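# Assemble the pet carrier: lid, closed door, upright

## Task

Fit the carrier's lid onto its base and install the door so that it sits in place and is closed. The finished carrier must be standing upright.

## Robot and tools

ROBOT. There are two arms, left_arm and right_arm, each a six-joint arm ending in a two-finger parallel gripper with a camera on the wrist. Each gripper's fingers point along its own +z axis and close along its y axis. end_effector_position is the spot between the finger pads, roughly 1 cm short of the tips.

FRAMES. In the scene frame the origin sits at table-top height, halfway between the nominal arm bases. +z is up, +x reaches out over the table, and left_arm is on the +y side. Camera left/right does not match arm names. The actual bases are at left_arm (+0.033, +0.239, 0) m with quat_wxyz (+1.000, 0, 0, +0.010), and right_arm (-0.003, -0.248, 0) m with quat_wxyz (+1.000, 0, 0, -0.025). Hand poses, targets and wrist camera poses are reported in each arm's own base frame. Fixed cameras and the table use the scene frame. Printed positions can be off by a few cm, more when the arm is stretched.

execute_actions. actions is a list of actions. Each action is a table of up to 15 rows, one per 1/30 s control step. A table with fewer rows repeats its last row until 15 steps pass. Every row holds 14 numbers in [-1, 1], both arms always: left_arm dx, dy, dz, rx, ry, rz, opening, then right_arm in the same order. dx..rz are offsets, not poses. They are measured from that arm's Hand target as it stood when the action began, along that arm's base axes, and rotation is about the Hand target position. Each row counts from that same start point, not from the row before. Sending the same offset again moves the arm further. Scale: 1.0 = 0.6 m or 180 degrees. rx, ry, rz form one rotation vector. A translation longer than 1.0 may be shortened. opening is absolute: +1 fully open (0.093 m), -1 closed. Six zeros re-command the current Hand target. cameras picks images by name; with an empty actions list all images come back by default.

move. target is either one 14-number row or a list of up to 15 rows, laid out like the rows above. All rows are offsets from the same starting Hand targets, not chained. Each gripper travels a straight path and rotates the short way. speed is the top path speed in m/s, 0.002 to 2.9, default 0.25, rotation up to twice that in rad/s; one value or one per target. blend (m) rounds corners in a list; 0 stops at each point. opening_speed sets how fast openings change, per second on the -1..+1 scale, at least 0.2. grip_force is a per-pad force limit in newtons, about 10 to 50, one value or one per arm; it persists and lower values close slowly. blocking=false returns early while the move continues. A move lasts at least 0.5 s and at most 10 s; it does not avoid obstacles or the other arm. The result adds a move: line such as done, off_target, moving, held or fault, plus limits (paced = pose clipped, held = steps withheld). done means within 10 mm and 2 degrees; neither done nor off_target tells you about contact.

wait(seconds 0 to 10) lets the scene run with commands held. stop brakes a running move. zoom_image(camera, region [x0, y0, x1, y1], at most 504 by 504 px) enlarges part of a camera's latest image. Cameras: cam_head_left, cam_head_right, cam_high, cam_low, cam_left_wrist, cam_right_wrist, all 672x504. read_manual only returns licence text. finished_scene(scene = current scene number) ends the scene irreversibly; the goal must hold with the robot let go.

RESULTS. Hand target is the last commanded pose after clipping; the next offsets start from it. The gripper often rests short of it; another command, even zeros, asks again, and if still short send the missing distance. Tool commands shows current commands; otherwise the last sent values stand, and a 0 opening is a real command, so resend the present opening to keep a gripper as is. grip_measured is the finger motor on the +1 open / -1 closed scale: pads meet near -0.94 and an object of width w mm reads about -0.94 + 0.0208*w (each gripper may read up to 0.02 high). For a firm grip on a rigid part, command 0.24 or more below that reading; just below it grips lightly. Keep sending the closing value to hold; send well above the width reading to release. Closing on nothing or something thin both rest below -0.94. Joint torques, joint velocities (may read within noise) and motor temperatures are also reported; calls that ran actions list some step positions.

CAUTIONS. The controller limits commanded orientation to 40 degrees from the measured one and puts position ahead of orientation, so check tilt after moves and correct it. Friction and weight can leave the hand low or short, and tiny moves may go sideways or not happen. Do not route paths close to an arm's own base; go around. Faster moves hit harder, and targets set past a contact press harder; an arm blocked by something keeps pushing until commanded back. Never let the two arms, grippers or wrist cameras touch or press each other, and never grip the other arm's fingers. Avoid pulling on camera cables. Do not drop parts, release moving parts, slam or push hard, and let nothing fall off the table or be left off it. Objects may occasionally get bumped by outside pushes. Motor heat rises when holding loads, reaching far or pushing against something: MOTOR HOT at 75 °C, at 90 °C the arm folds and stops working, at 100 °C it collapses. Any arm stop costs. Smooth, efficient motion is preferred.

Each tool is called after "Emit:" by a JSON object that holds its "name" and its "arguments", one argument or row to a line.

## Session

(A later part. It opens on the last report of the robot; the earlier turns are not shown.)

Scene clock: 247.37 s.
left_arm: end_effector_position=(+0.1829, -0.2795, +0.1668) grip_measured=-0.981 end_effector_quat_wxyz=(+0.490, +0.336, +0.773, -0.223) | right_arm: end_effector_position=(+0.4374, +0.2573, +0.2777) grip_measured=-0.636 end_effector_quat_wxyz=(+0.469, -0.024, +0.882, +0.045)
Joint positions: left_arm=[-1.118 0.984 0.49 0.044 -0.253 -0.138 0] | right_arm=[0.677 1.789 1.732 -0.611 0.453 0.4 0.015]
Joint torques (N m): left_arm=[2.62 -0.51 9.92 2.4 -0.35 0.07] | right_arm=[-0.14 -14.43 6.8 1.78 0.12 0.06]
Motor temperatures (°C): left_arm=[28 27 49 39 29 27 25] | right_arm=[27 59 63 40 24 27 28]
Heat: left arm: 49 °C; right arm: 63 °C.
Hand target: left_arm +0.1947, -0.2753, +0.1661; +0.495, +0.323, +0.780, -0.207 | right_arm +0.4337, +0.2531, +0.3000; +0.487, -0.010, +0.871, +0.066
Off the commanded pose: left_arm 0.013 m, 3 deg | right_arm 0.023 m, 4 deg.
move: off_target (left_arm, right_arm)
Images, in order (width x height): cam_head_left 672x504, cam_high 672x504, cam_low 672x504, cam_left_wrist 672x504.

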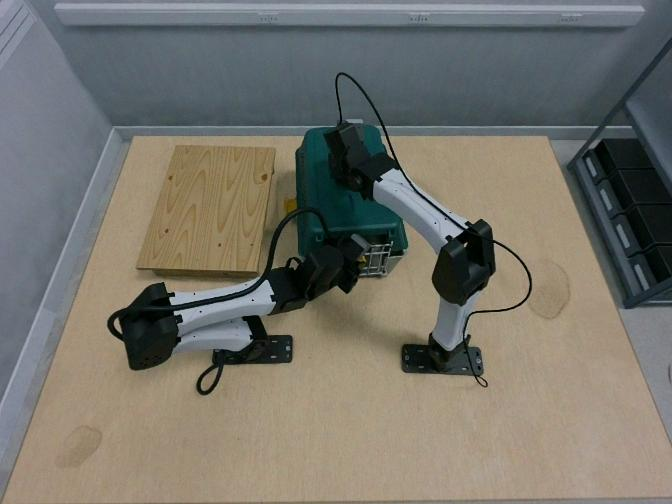

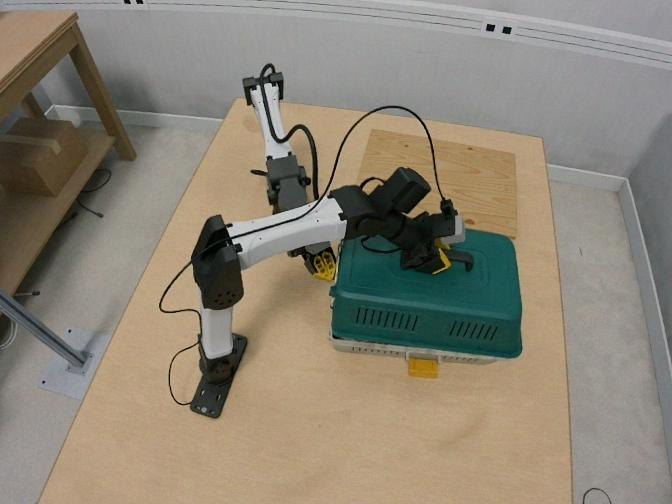

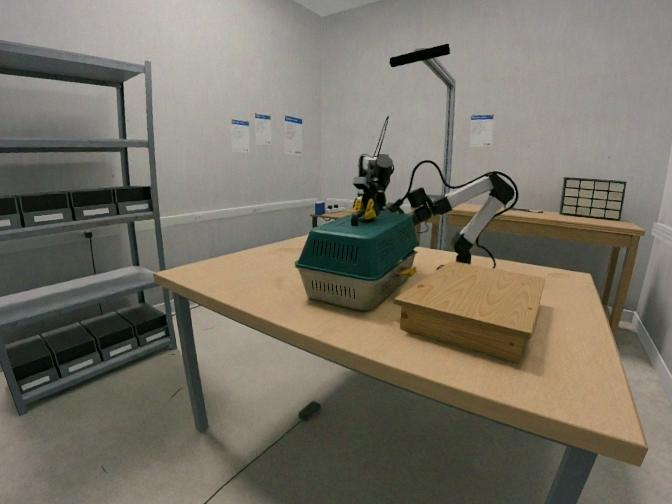

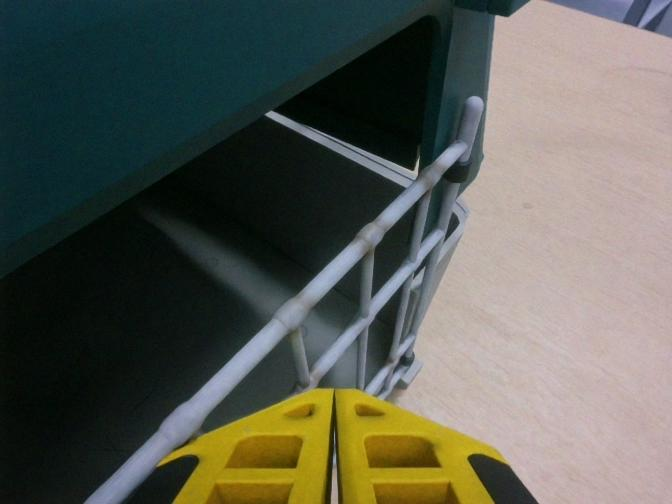

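Emit:
{"name": "move", "arguments": {
  "target": [0.0,0,0,0,0,0,-1,-0.006,-0.011,-0.022,0.0,0.0,0.0,-1],
  "speed": 0.05,
  "cameras": ["cam_low","cam_head_left","cam_left_wrist","cam_high"]
}}

Emit:
{"name": "zoom_image", "arguments": {
  "camera": "cam_head_left",
  "region": [280, 200, 420, 300]
}}

Emit:
{"name": "zoom_image", "arguments": {
  "camera": "cam_low",
  "region": [290, 190, 440, 310]
}}

Emit:
{"name": "zoom_image", "arguments": {
  "camera": "cam_left_wrist",
  "region": [350, 0, 600, 220]
}}

Scene clock: 259.67 s.
left_arm: end_effector_position=(+0.1829, -0.2796, +0.1668) grip_measured=-0.981 end_effector_quat_wxyz=(+0.490, +0.337, +0.773, -0.223) | right_arm: end_effector_position=(+0.4342, +0.2538, +0.2698) grip_measured=-0.636 end_effector_quat_wxyz=(+0.475, -0.022, +0.878, +0.054)
Joint positions: left_arm=[-1.118 0.984 0.49 0.044 -0.253 -0.137 0] | right_arm=[0.672 1.748 1.637 -0.533 0.441 0.399 0.015]
Joint torques (N m): left_arm=[2.5 -0.51 9.94 2.4 -0.32 0.1] | right_arm=[-0.39 -13.81 6.63 1.66 0.16 0.01]
Motor temperatures (°C): left_arm=[28 27 49 40 29 27 25] | right_arm=[27 63 62 39 24 27 28]
Heat: left arm: 49 °C; right arm: 63 °C.
Hand target: left_arm +0.1947, -0.2753, +0.1660; +0.495, +0.323, +0.780, -0.207 | right_arm +0.4301, +0.2466, +0.2867; +0.487, -0.010, +0.871, +0.066
Off the commanded pose: left_arm 0.013 m, 3 deg | right_arm 0.019 m, 3 deg.
move: off_target (left_arm, right_arm)
Images, in order (width x height): cam_head_left 672x504, cam_high 672x504, cam_low 672x504, cam_left_wrist 672x504.

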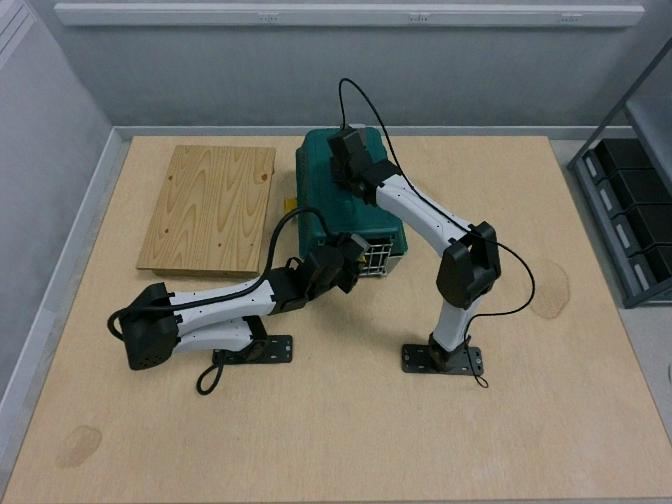

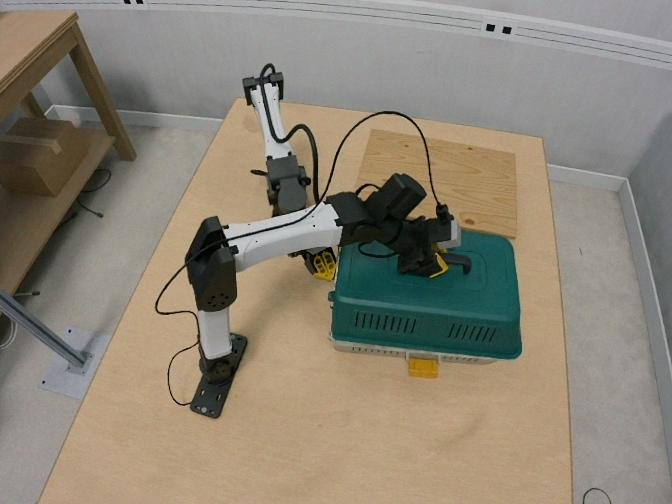

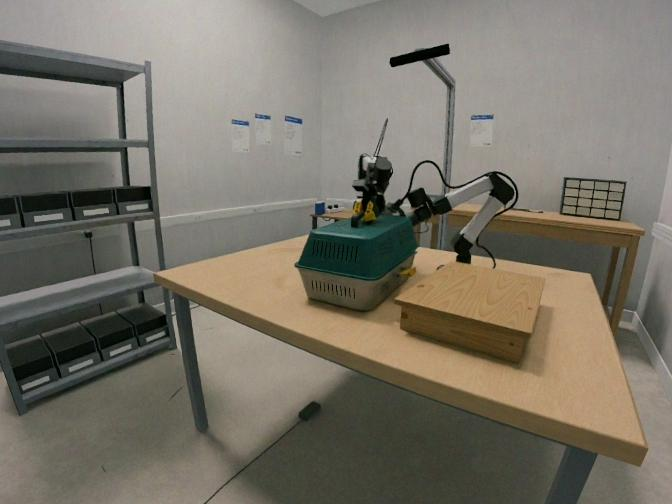

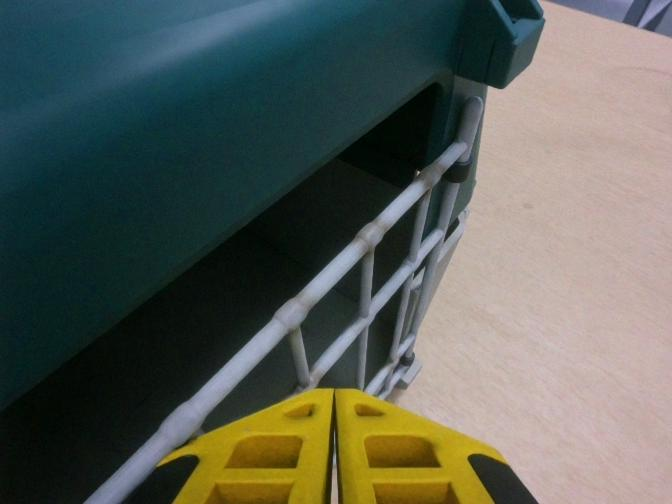

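Scaled by 3.600 from the camera's 672x504 image, which has a finer 960x720 frame.

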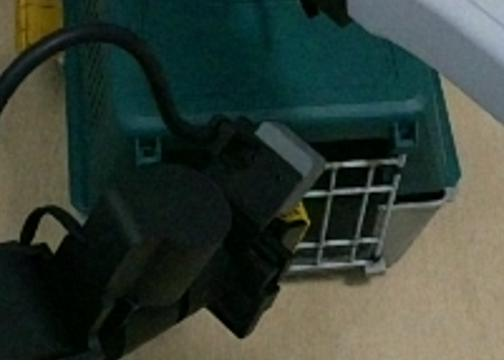

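Scaled by 3.360 from the camera's 672x504 image, which has a finer 960x720 frame.

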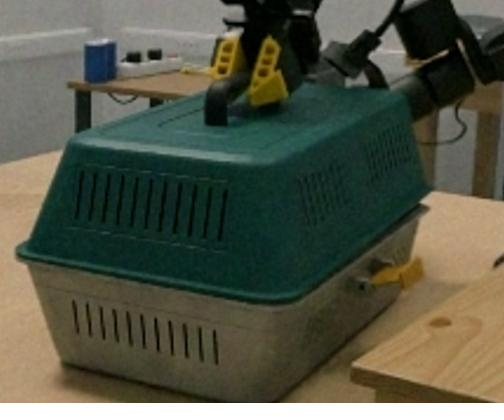

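Scaled by 2.016 from the camera's 672x504 image, which has a finer 960x720 frame.

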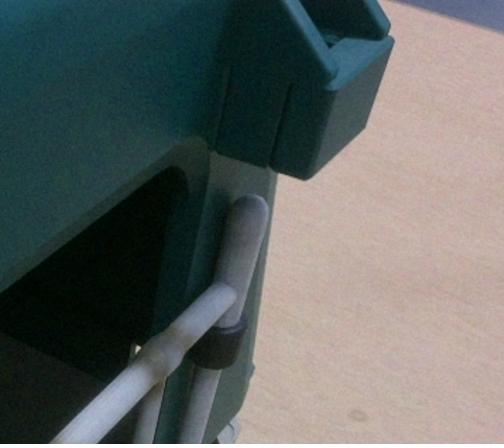

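Emit:
{"name": "move", "arguments": {
  "target": [0.0,0.0,0,0,0,0,-1,-0.003,-0.002,-0.022,0.0,-0.004,0.0,-1],
  "speed": 0.05,
  "cameras": ["cam_low","cam_head_left","cam_left_wrist","cam_high"]
}}

Emit:
{"name": "zoom_image", "arguments": {
  "camera": "cam_head_left",
  "region": [280, 200, 420, 300]
}}

Emit:
{"name": "zoom_image", "arguments": {
  "camera": "cam_low",
  "region": [290, 190, 440, 310]
}}

Emit:
{"name": "zoom_image", "arguments": {
  "camera": "cam_left_wrist",
  "region": [350, 0, 600, 220]
}}

Scene clock: 279.37 s.
left_arm: end_effector_position=(+0.1826, -0.2799, +0.1669) grip_measured=-0.981 end_effector_quat_wxyz=(+0.489, +0.337, +0.773, -0.224) | right_arm: end_effector_position=(+0.4324, +0.2519, +0.2661) grip_measured=-0.636 end_effector_quat_wxyz=(+0.488, -0.022, +0.870, +0.060)
Joint positions: left_arm=[-1.118 0.984 0.49 0.045 -0.251 -0.137 0] | right_arm=[0.672 1.716 1.557 -0.449 0.443 0.387 0.015]
Joint torques (N m): left_arm=[2.5 -0.53 9.94 2.4 -0.34 0.1] | right_arm=[-0.2 -12.56 6.15 1.65 0.19 0.09]
Motor temperatures (°C): left_arm=[28 27 50 40 29 27 25] | right_arm=[27 70 60 39 24 27 28]
Heat: left arm: 50 °C; right arm: 70 °C.
Hand target: left_arm +0.1947, -0.2752, +0.1660; +0.495, +0.323, +0.780, -0.207 | right_arm +0.4283, +0.2453, +0.2736; +0.492, -0.010, +0.868, +0.066
Off the commanded pose: left_arm 0.013 m, 3 deg | right_arm 0.011 m, 2 deg.
move: off_target (left_arm, right_arm)
Images, in order (width x height): cam_head_left 672x504, cam_high 672x504, cam_low 672x504, cam_left_wrist 672x504.

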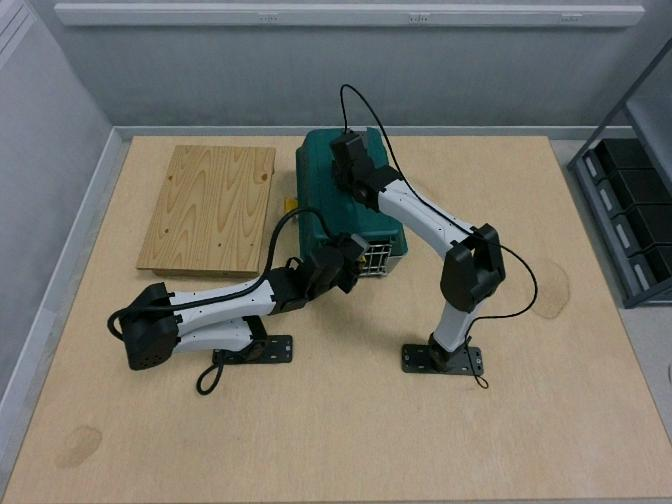

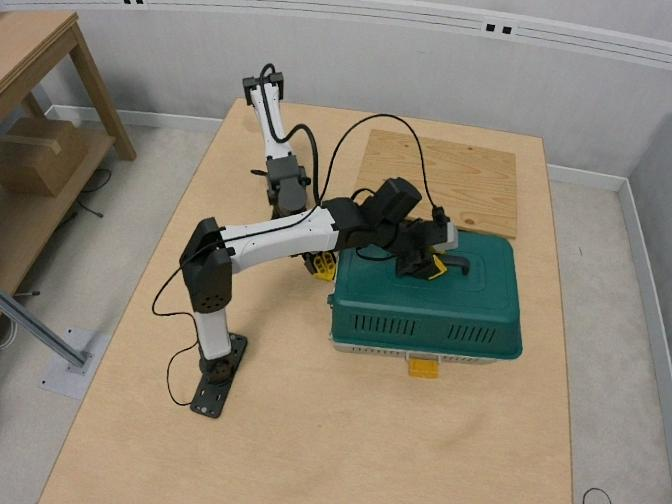

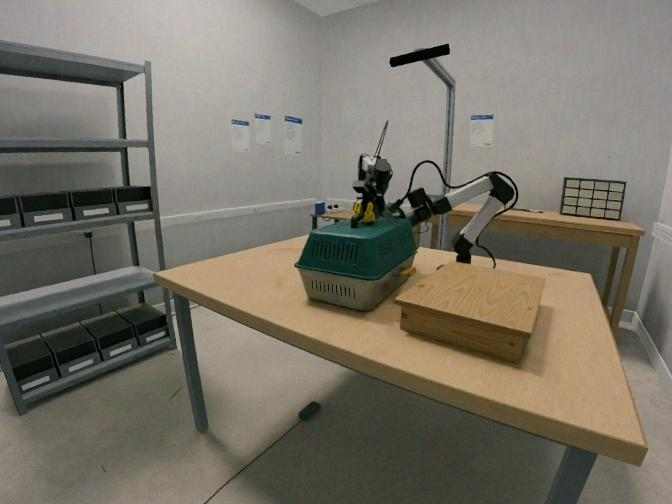

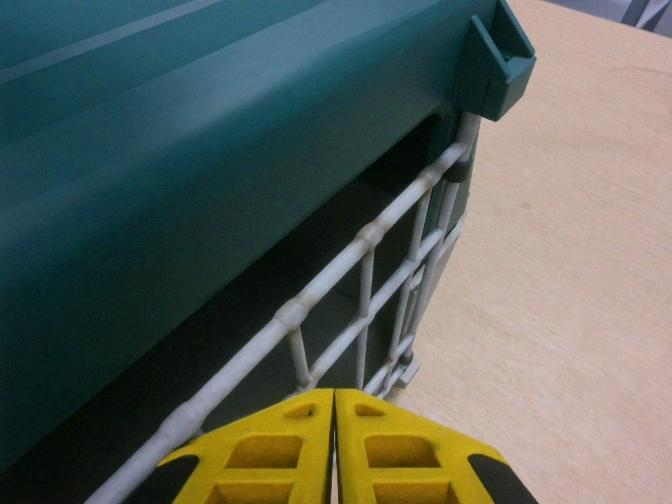

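Scaled by 3.600 from the camera's 672x504 image, which has a finer 960x720 frame.

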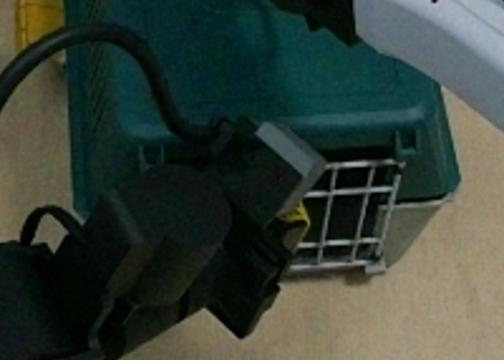

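Scaled by 3.360 from the camera's 672x504 image, which has a finer 960x720 frame.

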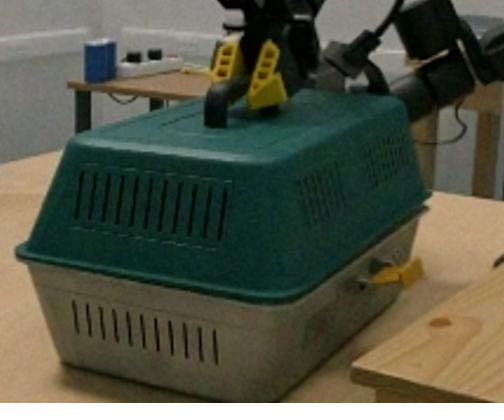

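Scaled by 2.016 from the camera's 672x504 image, which has a finer 960x720 frame.

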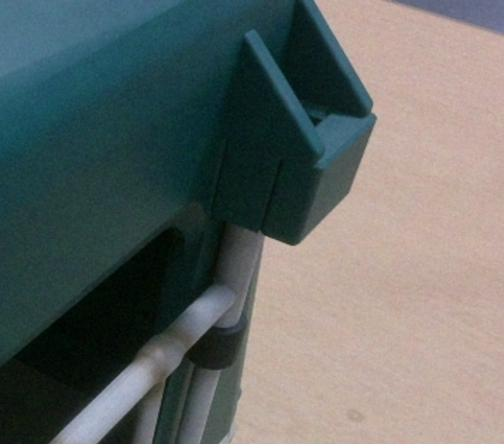

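Emit:
{"name": "move", "arguments": {
  "target": [0.0,0.0,0,0,0,0,-1,-0.001,-0.0,-0.03,0.0,-0.01,0.0,-1],
  "speed": 0.05,
  "cameras": ["cam_low","cam_head_left","cam_left_wrist","cam_high"]
}}

Emit:
{"name": "zoom_image", "arguments": {
  "camera": "cam_head_left",
  "region": [280, 200, 420, 300]
}}

Emit:
{"name": "zoom_image", "arguments": {
  "camera": "cam_low",
  "region": [290, 190, 440, 310]
}}

Emit:
{"name": "zoom_image", "arguments": {
  "camera": "cam_left_wrist",
  "region": [350, 0, 600, 220]
}}

Scene clock: 289.83 s.
left_arm: end_effector_position=(+0.1822, -0.2802, +0.1669) grip_measured=-0.981 end_effector_quat_wxyz=(+0.489, +0.338, +0.772, -0.225) | right_arm: end_effector_position=(+0.4333, +0.2498, +0.2649) grip_measured=-0.636 end_effector_quat_wxyz=(+0.518, -0.019, +0.853, +0.068)
Joint positions: left_arm=[-1.118 0.984 0.49 0.045 -0.248 -0.137 0] | right_arm=[0.672 1.679 1.45 -0.303 0.458 0.364 0.015]
Joint torques (N m): left_arm=[2.48 -0.54 9.92 2.4 -0.37 0.09] | right_arm=[0.28 -10.67 5.27 1.55 0.19 0.16]
Motor temperatures (°C): left_arm=[28 27 50 41 29 27 25] | right_arm=[27 69 58 38 24 27 28]
Heat: left arm: 50 °C; right arm: 69 °C.
Hand target: left_arm +0.1947, -0.2753, +0.1661; +0.495, +0.323, +0.780, -0.207 | right_arm +0.4277, +0.2453, +0.2554; +0.506, -0.012, +0.860, +0.066
Off the commanded pose: left_arm 0.013 m, 3 deg | right_arm 0.012 m, 2 deg.
move: off_target (left_arm, right_arm)
Images, in order (width x height): cam_head_left 672x504, cam_high 672x504, cam_low 672x504, cam_left_wrist 672x504.

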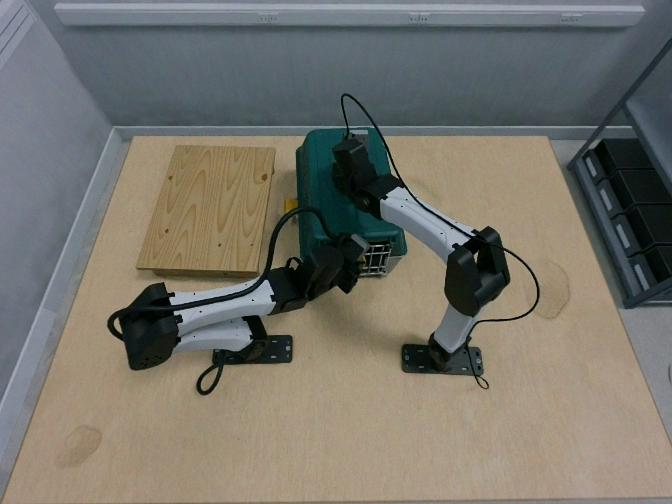

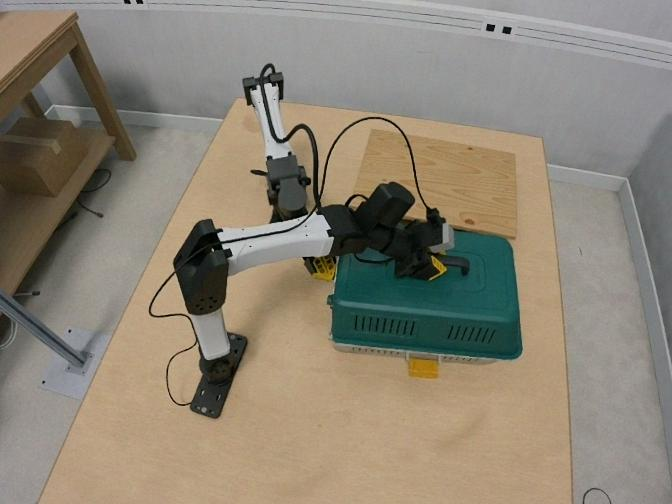

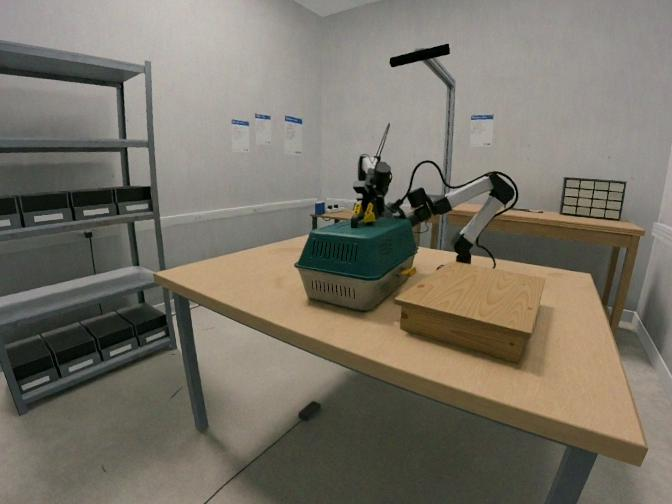

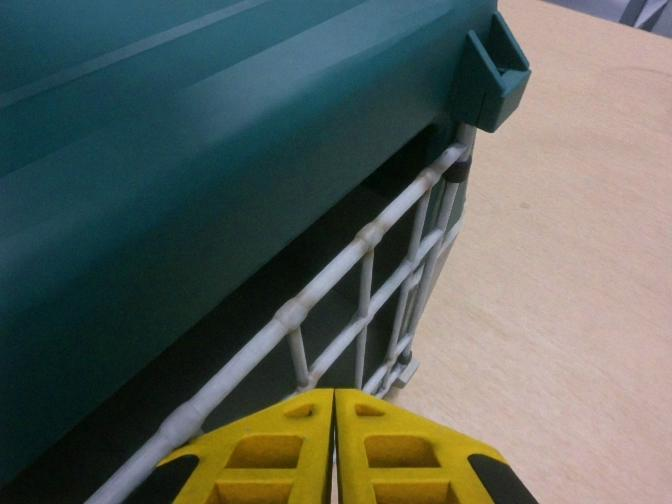

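Scaled by 3.600 from the camera's 672x504 image, which has a finer 960x720 frame.

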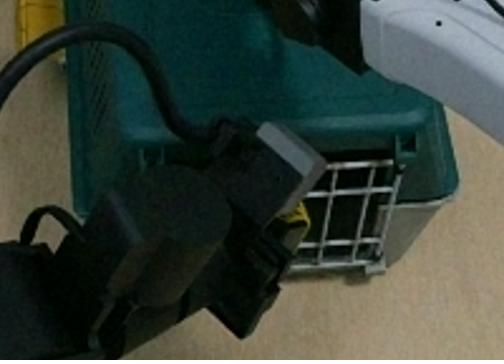

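Scaled by 3.360 from the camera's 672x504 image, which has a finer 960x720 frame.

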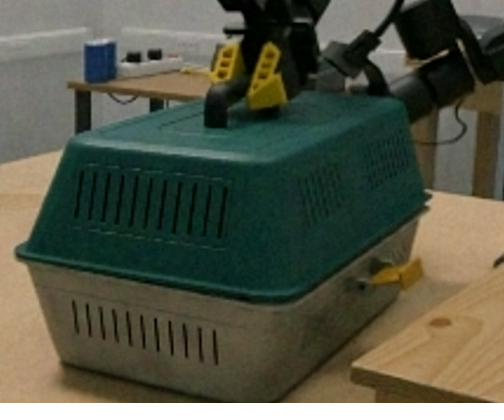

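Scaled by 2.016 from the camera's 672x504 image, which has a finer 960x720 frame.

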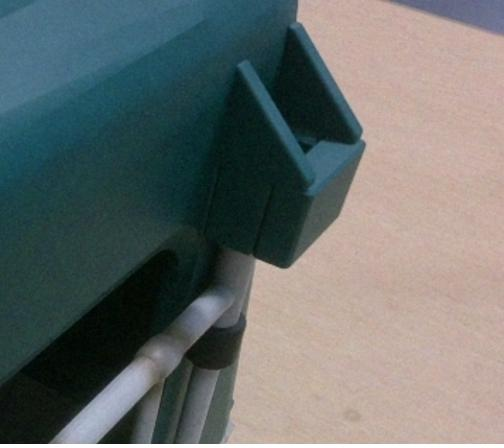

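Emit:
{"name": "move", "arguments": {
  "target": [0.0,0.0,0,0,0,0,-1,-0.001,-0.0,-0.03,0.0,-0.008,0.0,-1],
  "speed": 0.05,
  "cameras": ["cam_low","cam_head_left","cam_left_wrist","cam_high","cam_right_wrist"]
}}

Emit:
{"name": "zoom_image", "arguments": {
  "camera": "cam_head_left",
  "region": [280, 200, 420, 300]
}}

Emit:
{"name": "zoom_image", "arguments": {
  "camera": "cam_low",
  "region": [290, 190, 440, 310]
}}

Emit:
{"name": "zoom_image", "arguments": {
  "camera": "cam_left_wrist",
  "region": [350, 0, 600, 220]
}}

Scene clock: 297.80 s.
left_arm: end_effector_position=(+0.1823, -0.2802, +0.1670) grip_measured=-0.981 end_effector_quat_wxyz=(+0.489, +0.338, +0.772, -0.225) | right_arm: end_effector_position=(+0.4340, +0.2499, +0.2649) grip_measured=-0.636 end_effector_quat_wxyz=(+0.547, -0.014, +0.833, +0.077)
Joint positions: left_arm=[-1.118 0.984 0.49 0.045 -0.248 -0.137 0] | right_arm=[0.677 1.654 1.359 -0.159 0.477 0.342 0.015]
Joint torques (N m): left_arm=[2.48 -0.54 9.92 2.39 -0.37 0.09] | right_arm=[0.25 -9.05 4.59 1.35 0.12 0.27]
Motor temperatures (°C): left_arm=[28 27 50 41 29 27 25] | right_arm=[27 67 57 38 24 27 28]
Heat: left arm: 50 °C; right arm: 67 °C.
Hand target: left_arm +0.1947, -0.2753, +0.1661; +0.495, +0.323, +0.780, -0.207 | right_arm +0.4271, +0.2453, +0.2376; +0.517, -0.012, +0.854, +0.066
Off the commanded pose: left_arm 0.013 m, 3 deg | right_arm 0.029 m, 4 deg.
move: off_target (left_arm, right_arm)
Images, in order (width x height): cam_head_left 672x504, cam_high 672x504, cam_low 672x504, cam_left_wrist 672x504, cam_right_wrist 672x504.

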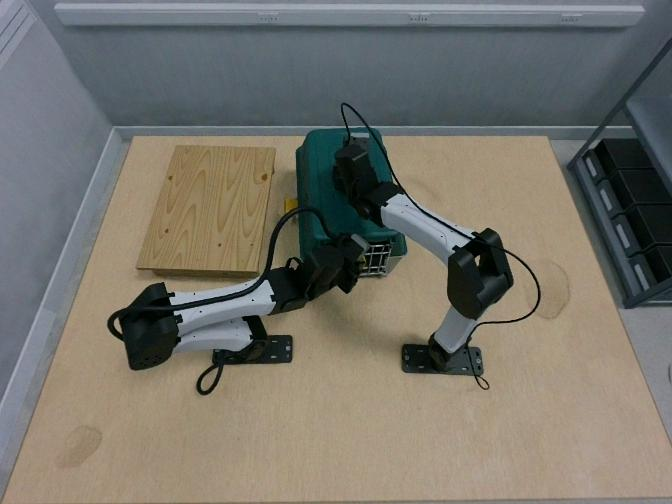

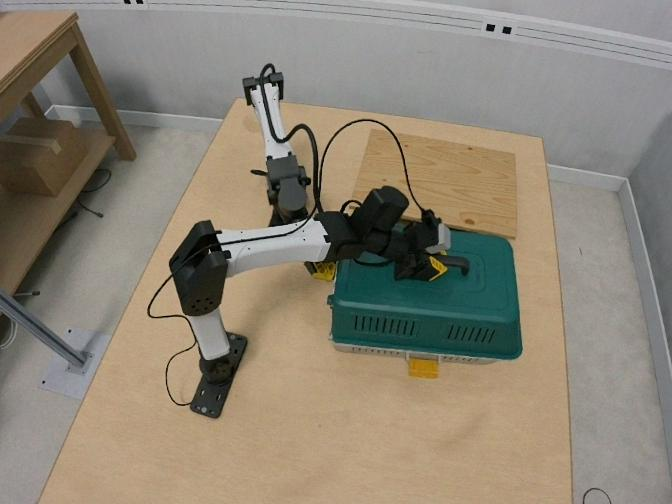

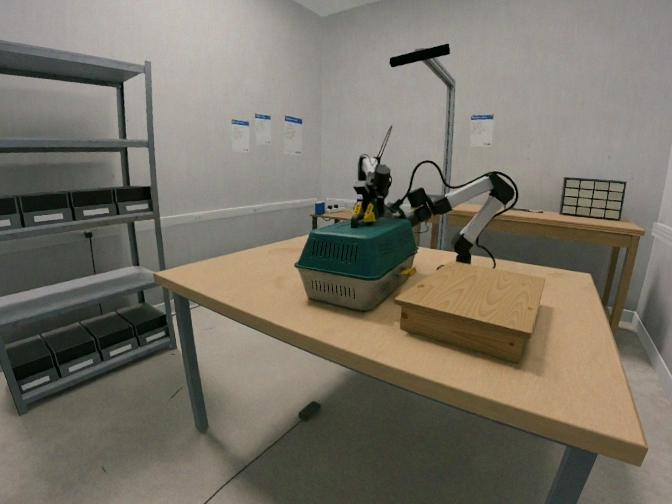

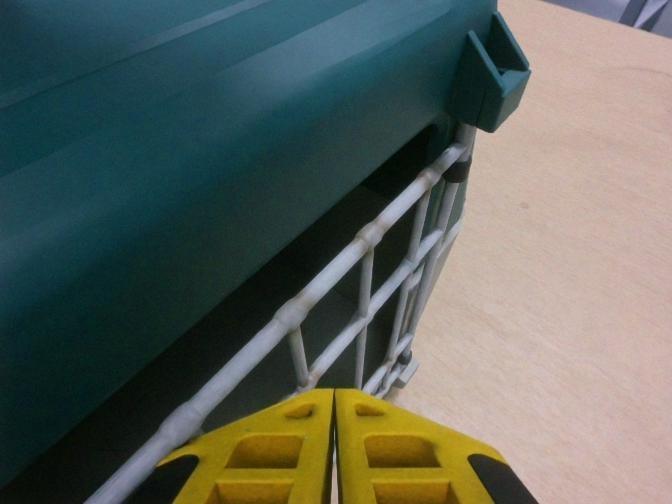

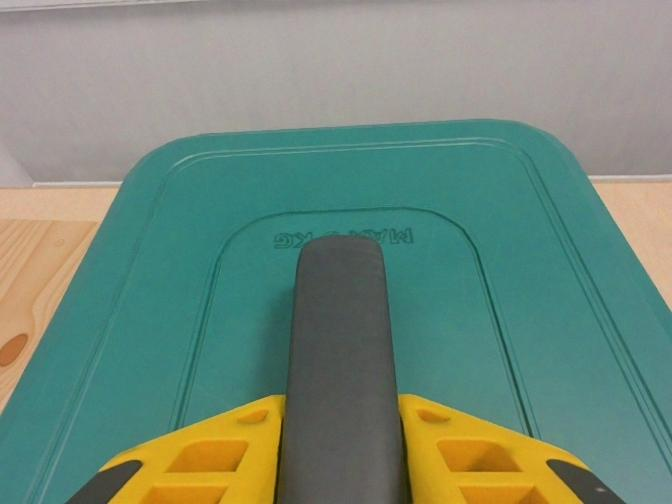

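Scaled by 3.600 from the camera's 672x504 image, which has a finer 960x720 frame.

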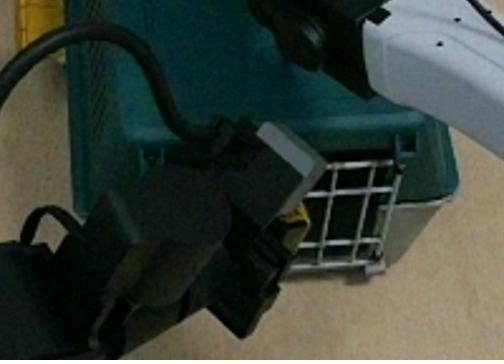

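Scaled by 3.360 from the camera's 672x504 image, which has a finer 960x720 frame.

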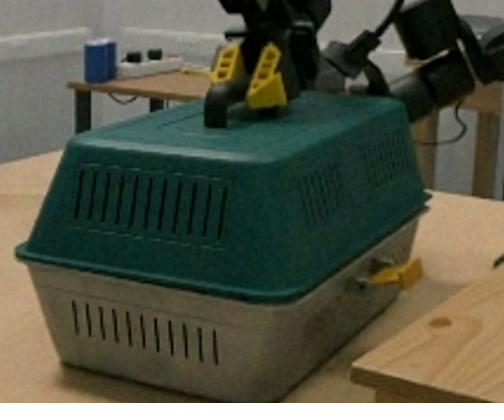

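Scaled by 2.016 from the camera's 672x504 image, which has a finer 960x720 frame.

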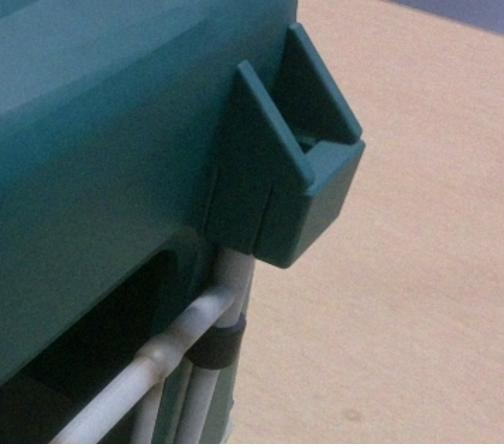

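Emit:
{"name": "move", "arguments": {
  "target": [-0.018,0.0,0,0,0,0,-1,-0.004,-0.0,-0.0,0.0,-0.0,0.0,-1],
  "speed": 0.05,
  "cameras": ["cam_low","cam_head_left","cam_left_wrist","cam_head_right"]
}}

Emit:
{"name": "zoom_image", "arguments": {
  "camera": "cam_head_left",
  "region": [280, 200, 420, 300]
}}

Emit:
{"name": "zoom_image", "arguments": {
  "camera": "cam_head_right",
  "region": [280, 200, 420, 300]
}}

Emit:
{"name": "zoom_image", "arguments": {
  "camera": "cam_left_wrist",
  "region": [350, 0, 600, 220]
}}

Scene clock: 314.23 s.
left_arm: end_effector_position=(+0.1808, -0.2782, +0.1639) grip_measured=-0.981 end_effector_quat_wxyz=(+0.488, +0.336, +0.777, -0.214) | right_arm: end_effector_position=(+0.4319, +0.2505, +0.2607) grip_measured=-0.636 end_effector_quat_wxyz=(+0.545, -0.019, +0.835, +0.073)
Joint positions: left_arm=[-1.137 0.984 0.49 0.028 -0.283 -0.145 0] | right_arm=[0.682 1.652 1.345 -0.155 0.479 0.335 0.015]
Joint torques (N m): left_arm=[-0.76 -2.58 9.1 2.37 -0.56 -0.05] | right_arm=[0.25 -9.39 5.08 1.31 0.14 0.35]
Motor temperatures (°C): left_arm=[28 27 50 42 29 27 25] | right_arm=[27 64 54 36 24 27 28]
Heat: left arm: 50 °C; right arm: 64 °C.
Hand target: left_arm +0.1838, -0.2753, +0.1660; +0.495, +0.323, +0.779, -0.207 | right_arm +0.4247, +0.2453, +0.2375; +0.517, -0.012, +0.854, +0.066
Off the commanded pose: left_arm 0.005 m, 2 deg | right_arm 0.025 m, 4 deg.
move: off_target (right_arm)
Images, in order (width x height): cam_head_left 672x504, cam_head_right 672x504, cam_low 672x504, cam_left_wrist 672x504.

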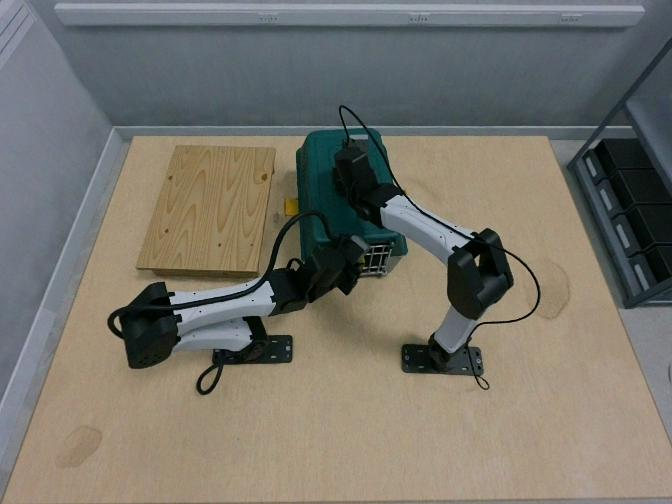

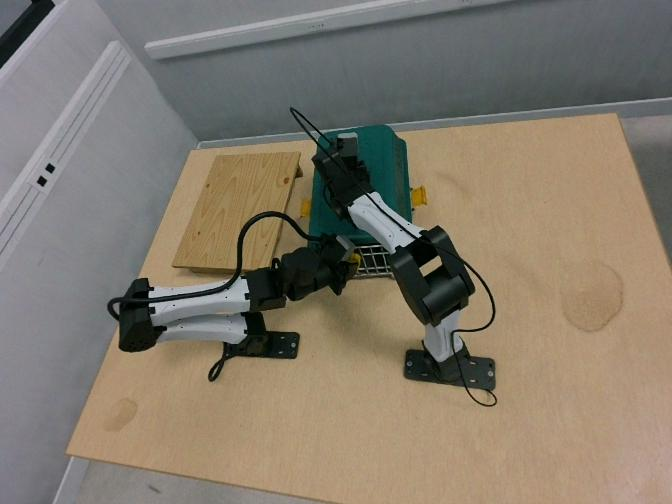

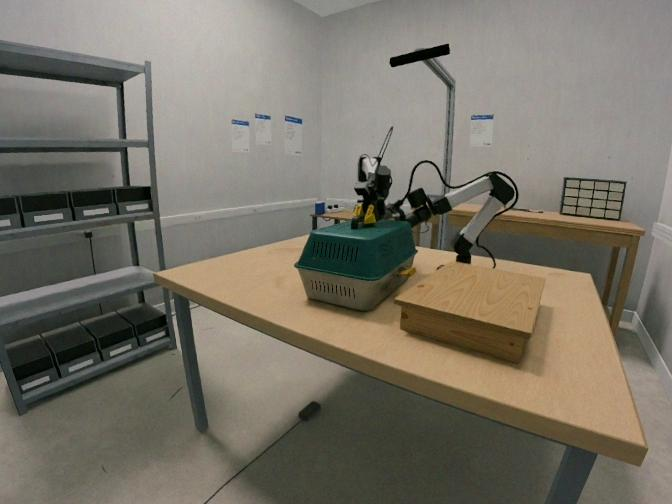

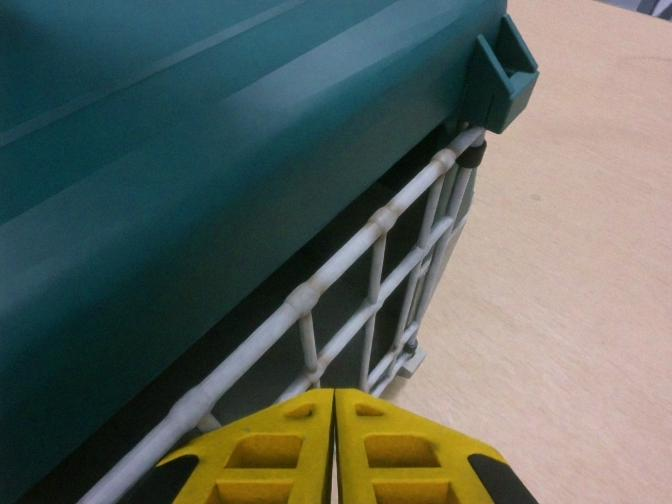

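Scaled by 3.600 from the camera's 672x504 image, which has a finer 960x720 frame.

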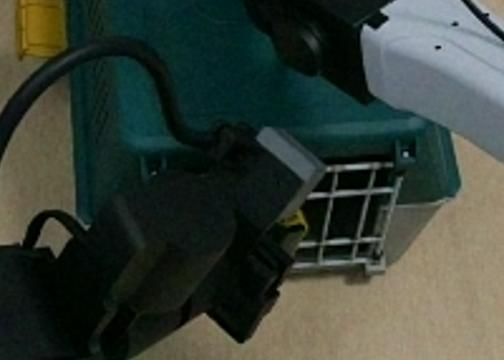

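Scaled by 3.600 from the camera's 672x504 image, which has a finer 960x720 frame.

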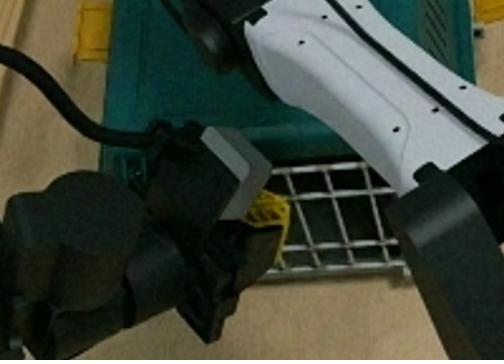

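Scaled by 2.016 from the camera's 672x504 image, which has a finer 960x720 frame.

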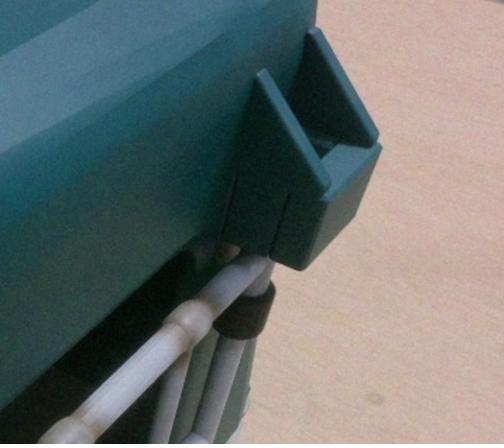

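Emit:
{"name": "move", "arguments": {
  "target": [
    [0,0,0,0,0,0,-1,0,0,-0.012,0,0,0,-1],
    [0,0,0,0,0,0,-1,0.0,0.004,0.03,0,0,0,-1],
    [0,0,0,0,0,0,-1,0.0,0.004,0.03,0,0,0,0.4],
    [-0.06,0,0,0,0,0,-1,-0.002,0.004,0.034,0,0,0,0.4]
  ],
  "speed": 0.06,
  "opening_speed": 0.5,
  "cameras": ["cam_low","cam_head_left","cam_left_wrist","cam_high","cam_right_wrist"]
}}

Emit:
{"name": "zoom_image", "arguments": {
  "camera": "cam_head_left",
  "region": [280, 200, 420, 300]
}}

Emit:
{"name": "zoom_image", "arguments": {
  "camera": "cam_low",
  "region": [290, 190, 440, 310]
}}

Scene clock: 330.73 s.
left_arm: end_effector_position=(+0.1484, -0.2775, +0.1660) grip_measured=-0.981 end_effector_quat_wxyz=(+0.491, +0.331, +0.779, -0.206) | right_arm: end_effector_position=(+0.4244, +0.2472, +0.2518) grip_measured=+0.398 end_effector_quat_wxyz=(+0.517, -0.016, +0.853, +0.065)
Joint positions: left_arm=[-1.324 0.93 0.49 -0.067 -0.47 -0.243 0] | right_arm=[0.685 1.651 1.371 -0.26 0.476 0.373 0.064]
Joint torques (N m): left_arm=[-1.14 -2.85 7.8 2.32 -0.35 -0.11] | right_arm=[0.59 -9.47 9.33 1.47 0.22 0]
Motor temperatures (°C): left_arm=[28 27 49 42 29 27 25] | right_arm=[27 61 54 35 24 27 28]
Heat: left arm: 49 °C; right arm: 61 °C.
Hand target: left_arm +0.1479, -0.2753, +0.1661; +0.495, +0.323, +0.780, -0.207 | right_arm +0.4235, +0.2477, +0.2579; +0.517, -0.012, +0.854, +0.066
Off the commanded pose: left_arm 0.002 m, 1 deg | right_arm 0.006 m, 0 deg.
move: done; target 3's new opening was sent with right_arm's hand 0.008 m and 3 deg from that target
Images, in order (width x height): cam_head_left 672x504, cam_high 672x504, cam_low 672x504, cam_left_wrist 672x504, cam_right_wrist 672x504.

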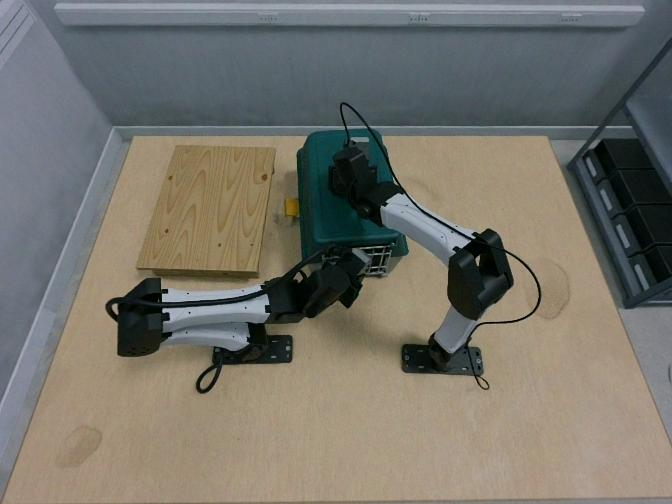

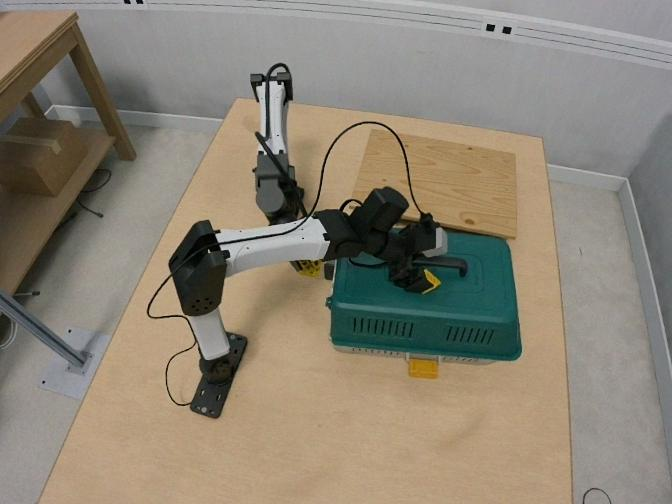

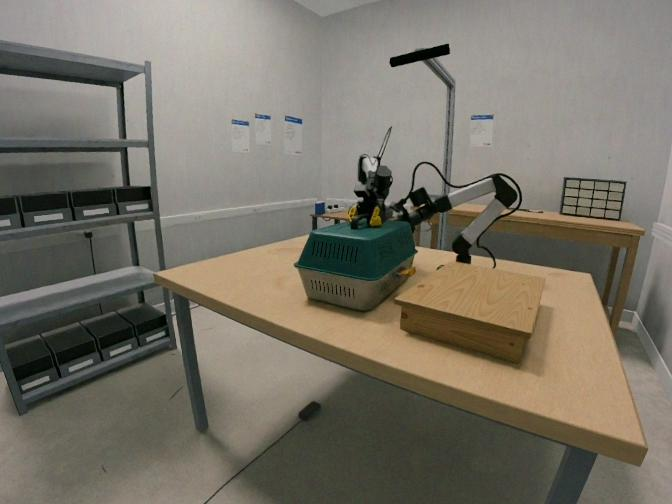

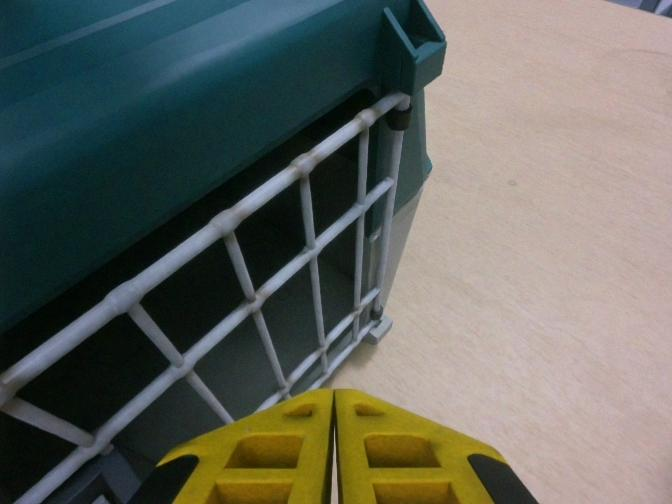

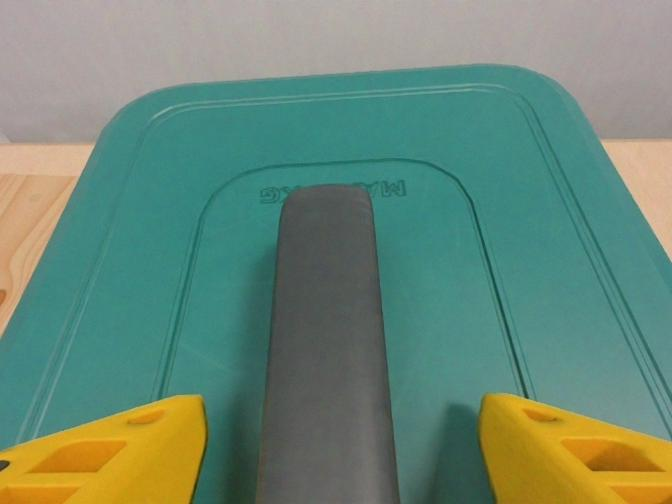

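Scaled by 3.600 from the camera's 672x504 image, which has a finer 960x720 frame.

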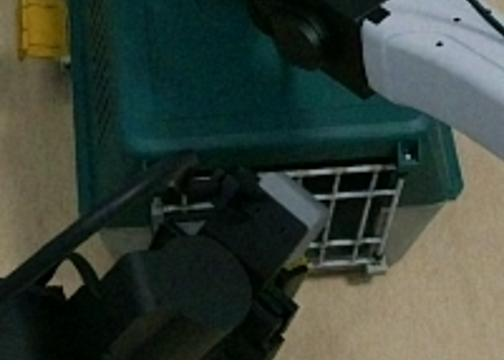

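Scaled by 3.360 from the camera's 672x504 image, which has a finer 960x720 frame.

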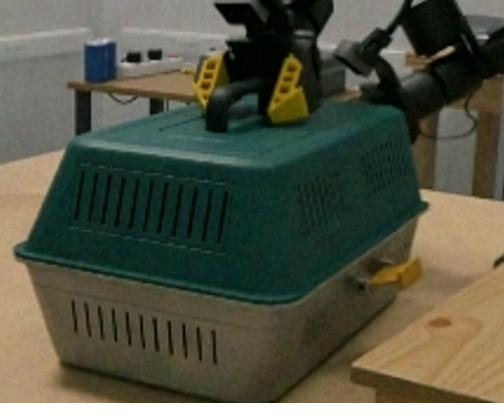

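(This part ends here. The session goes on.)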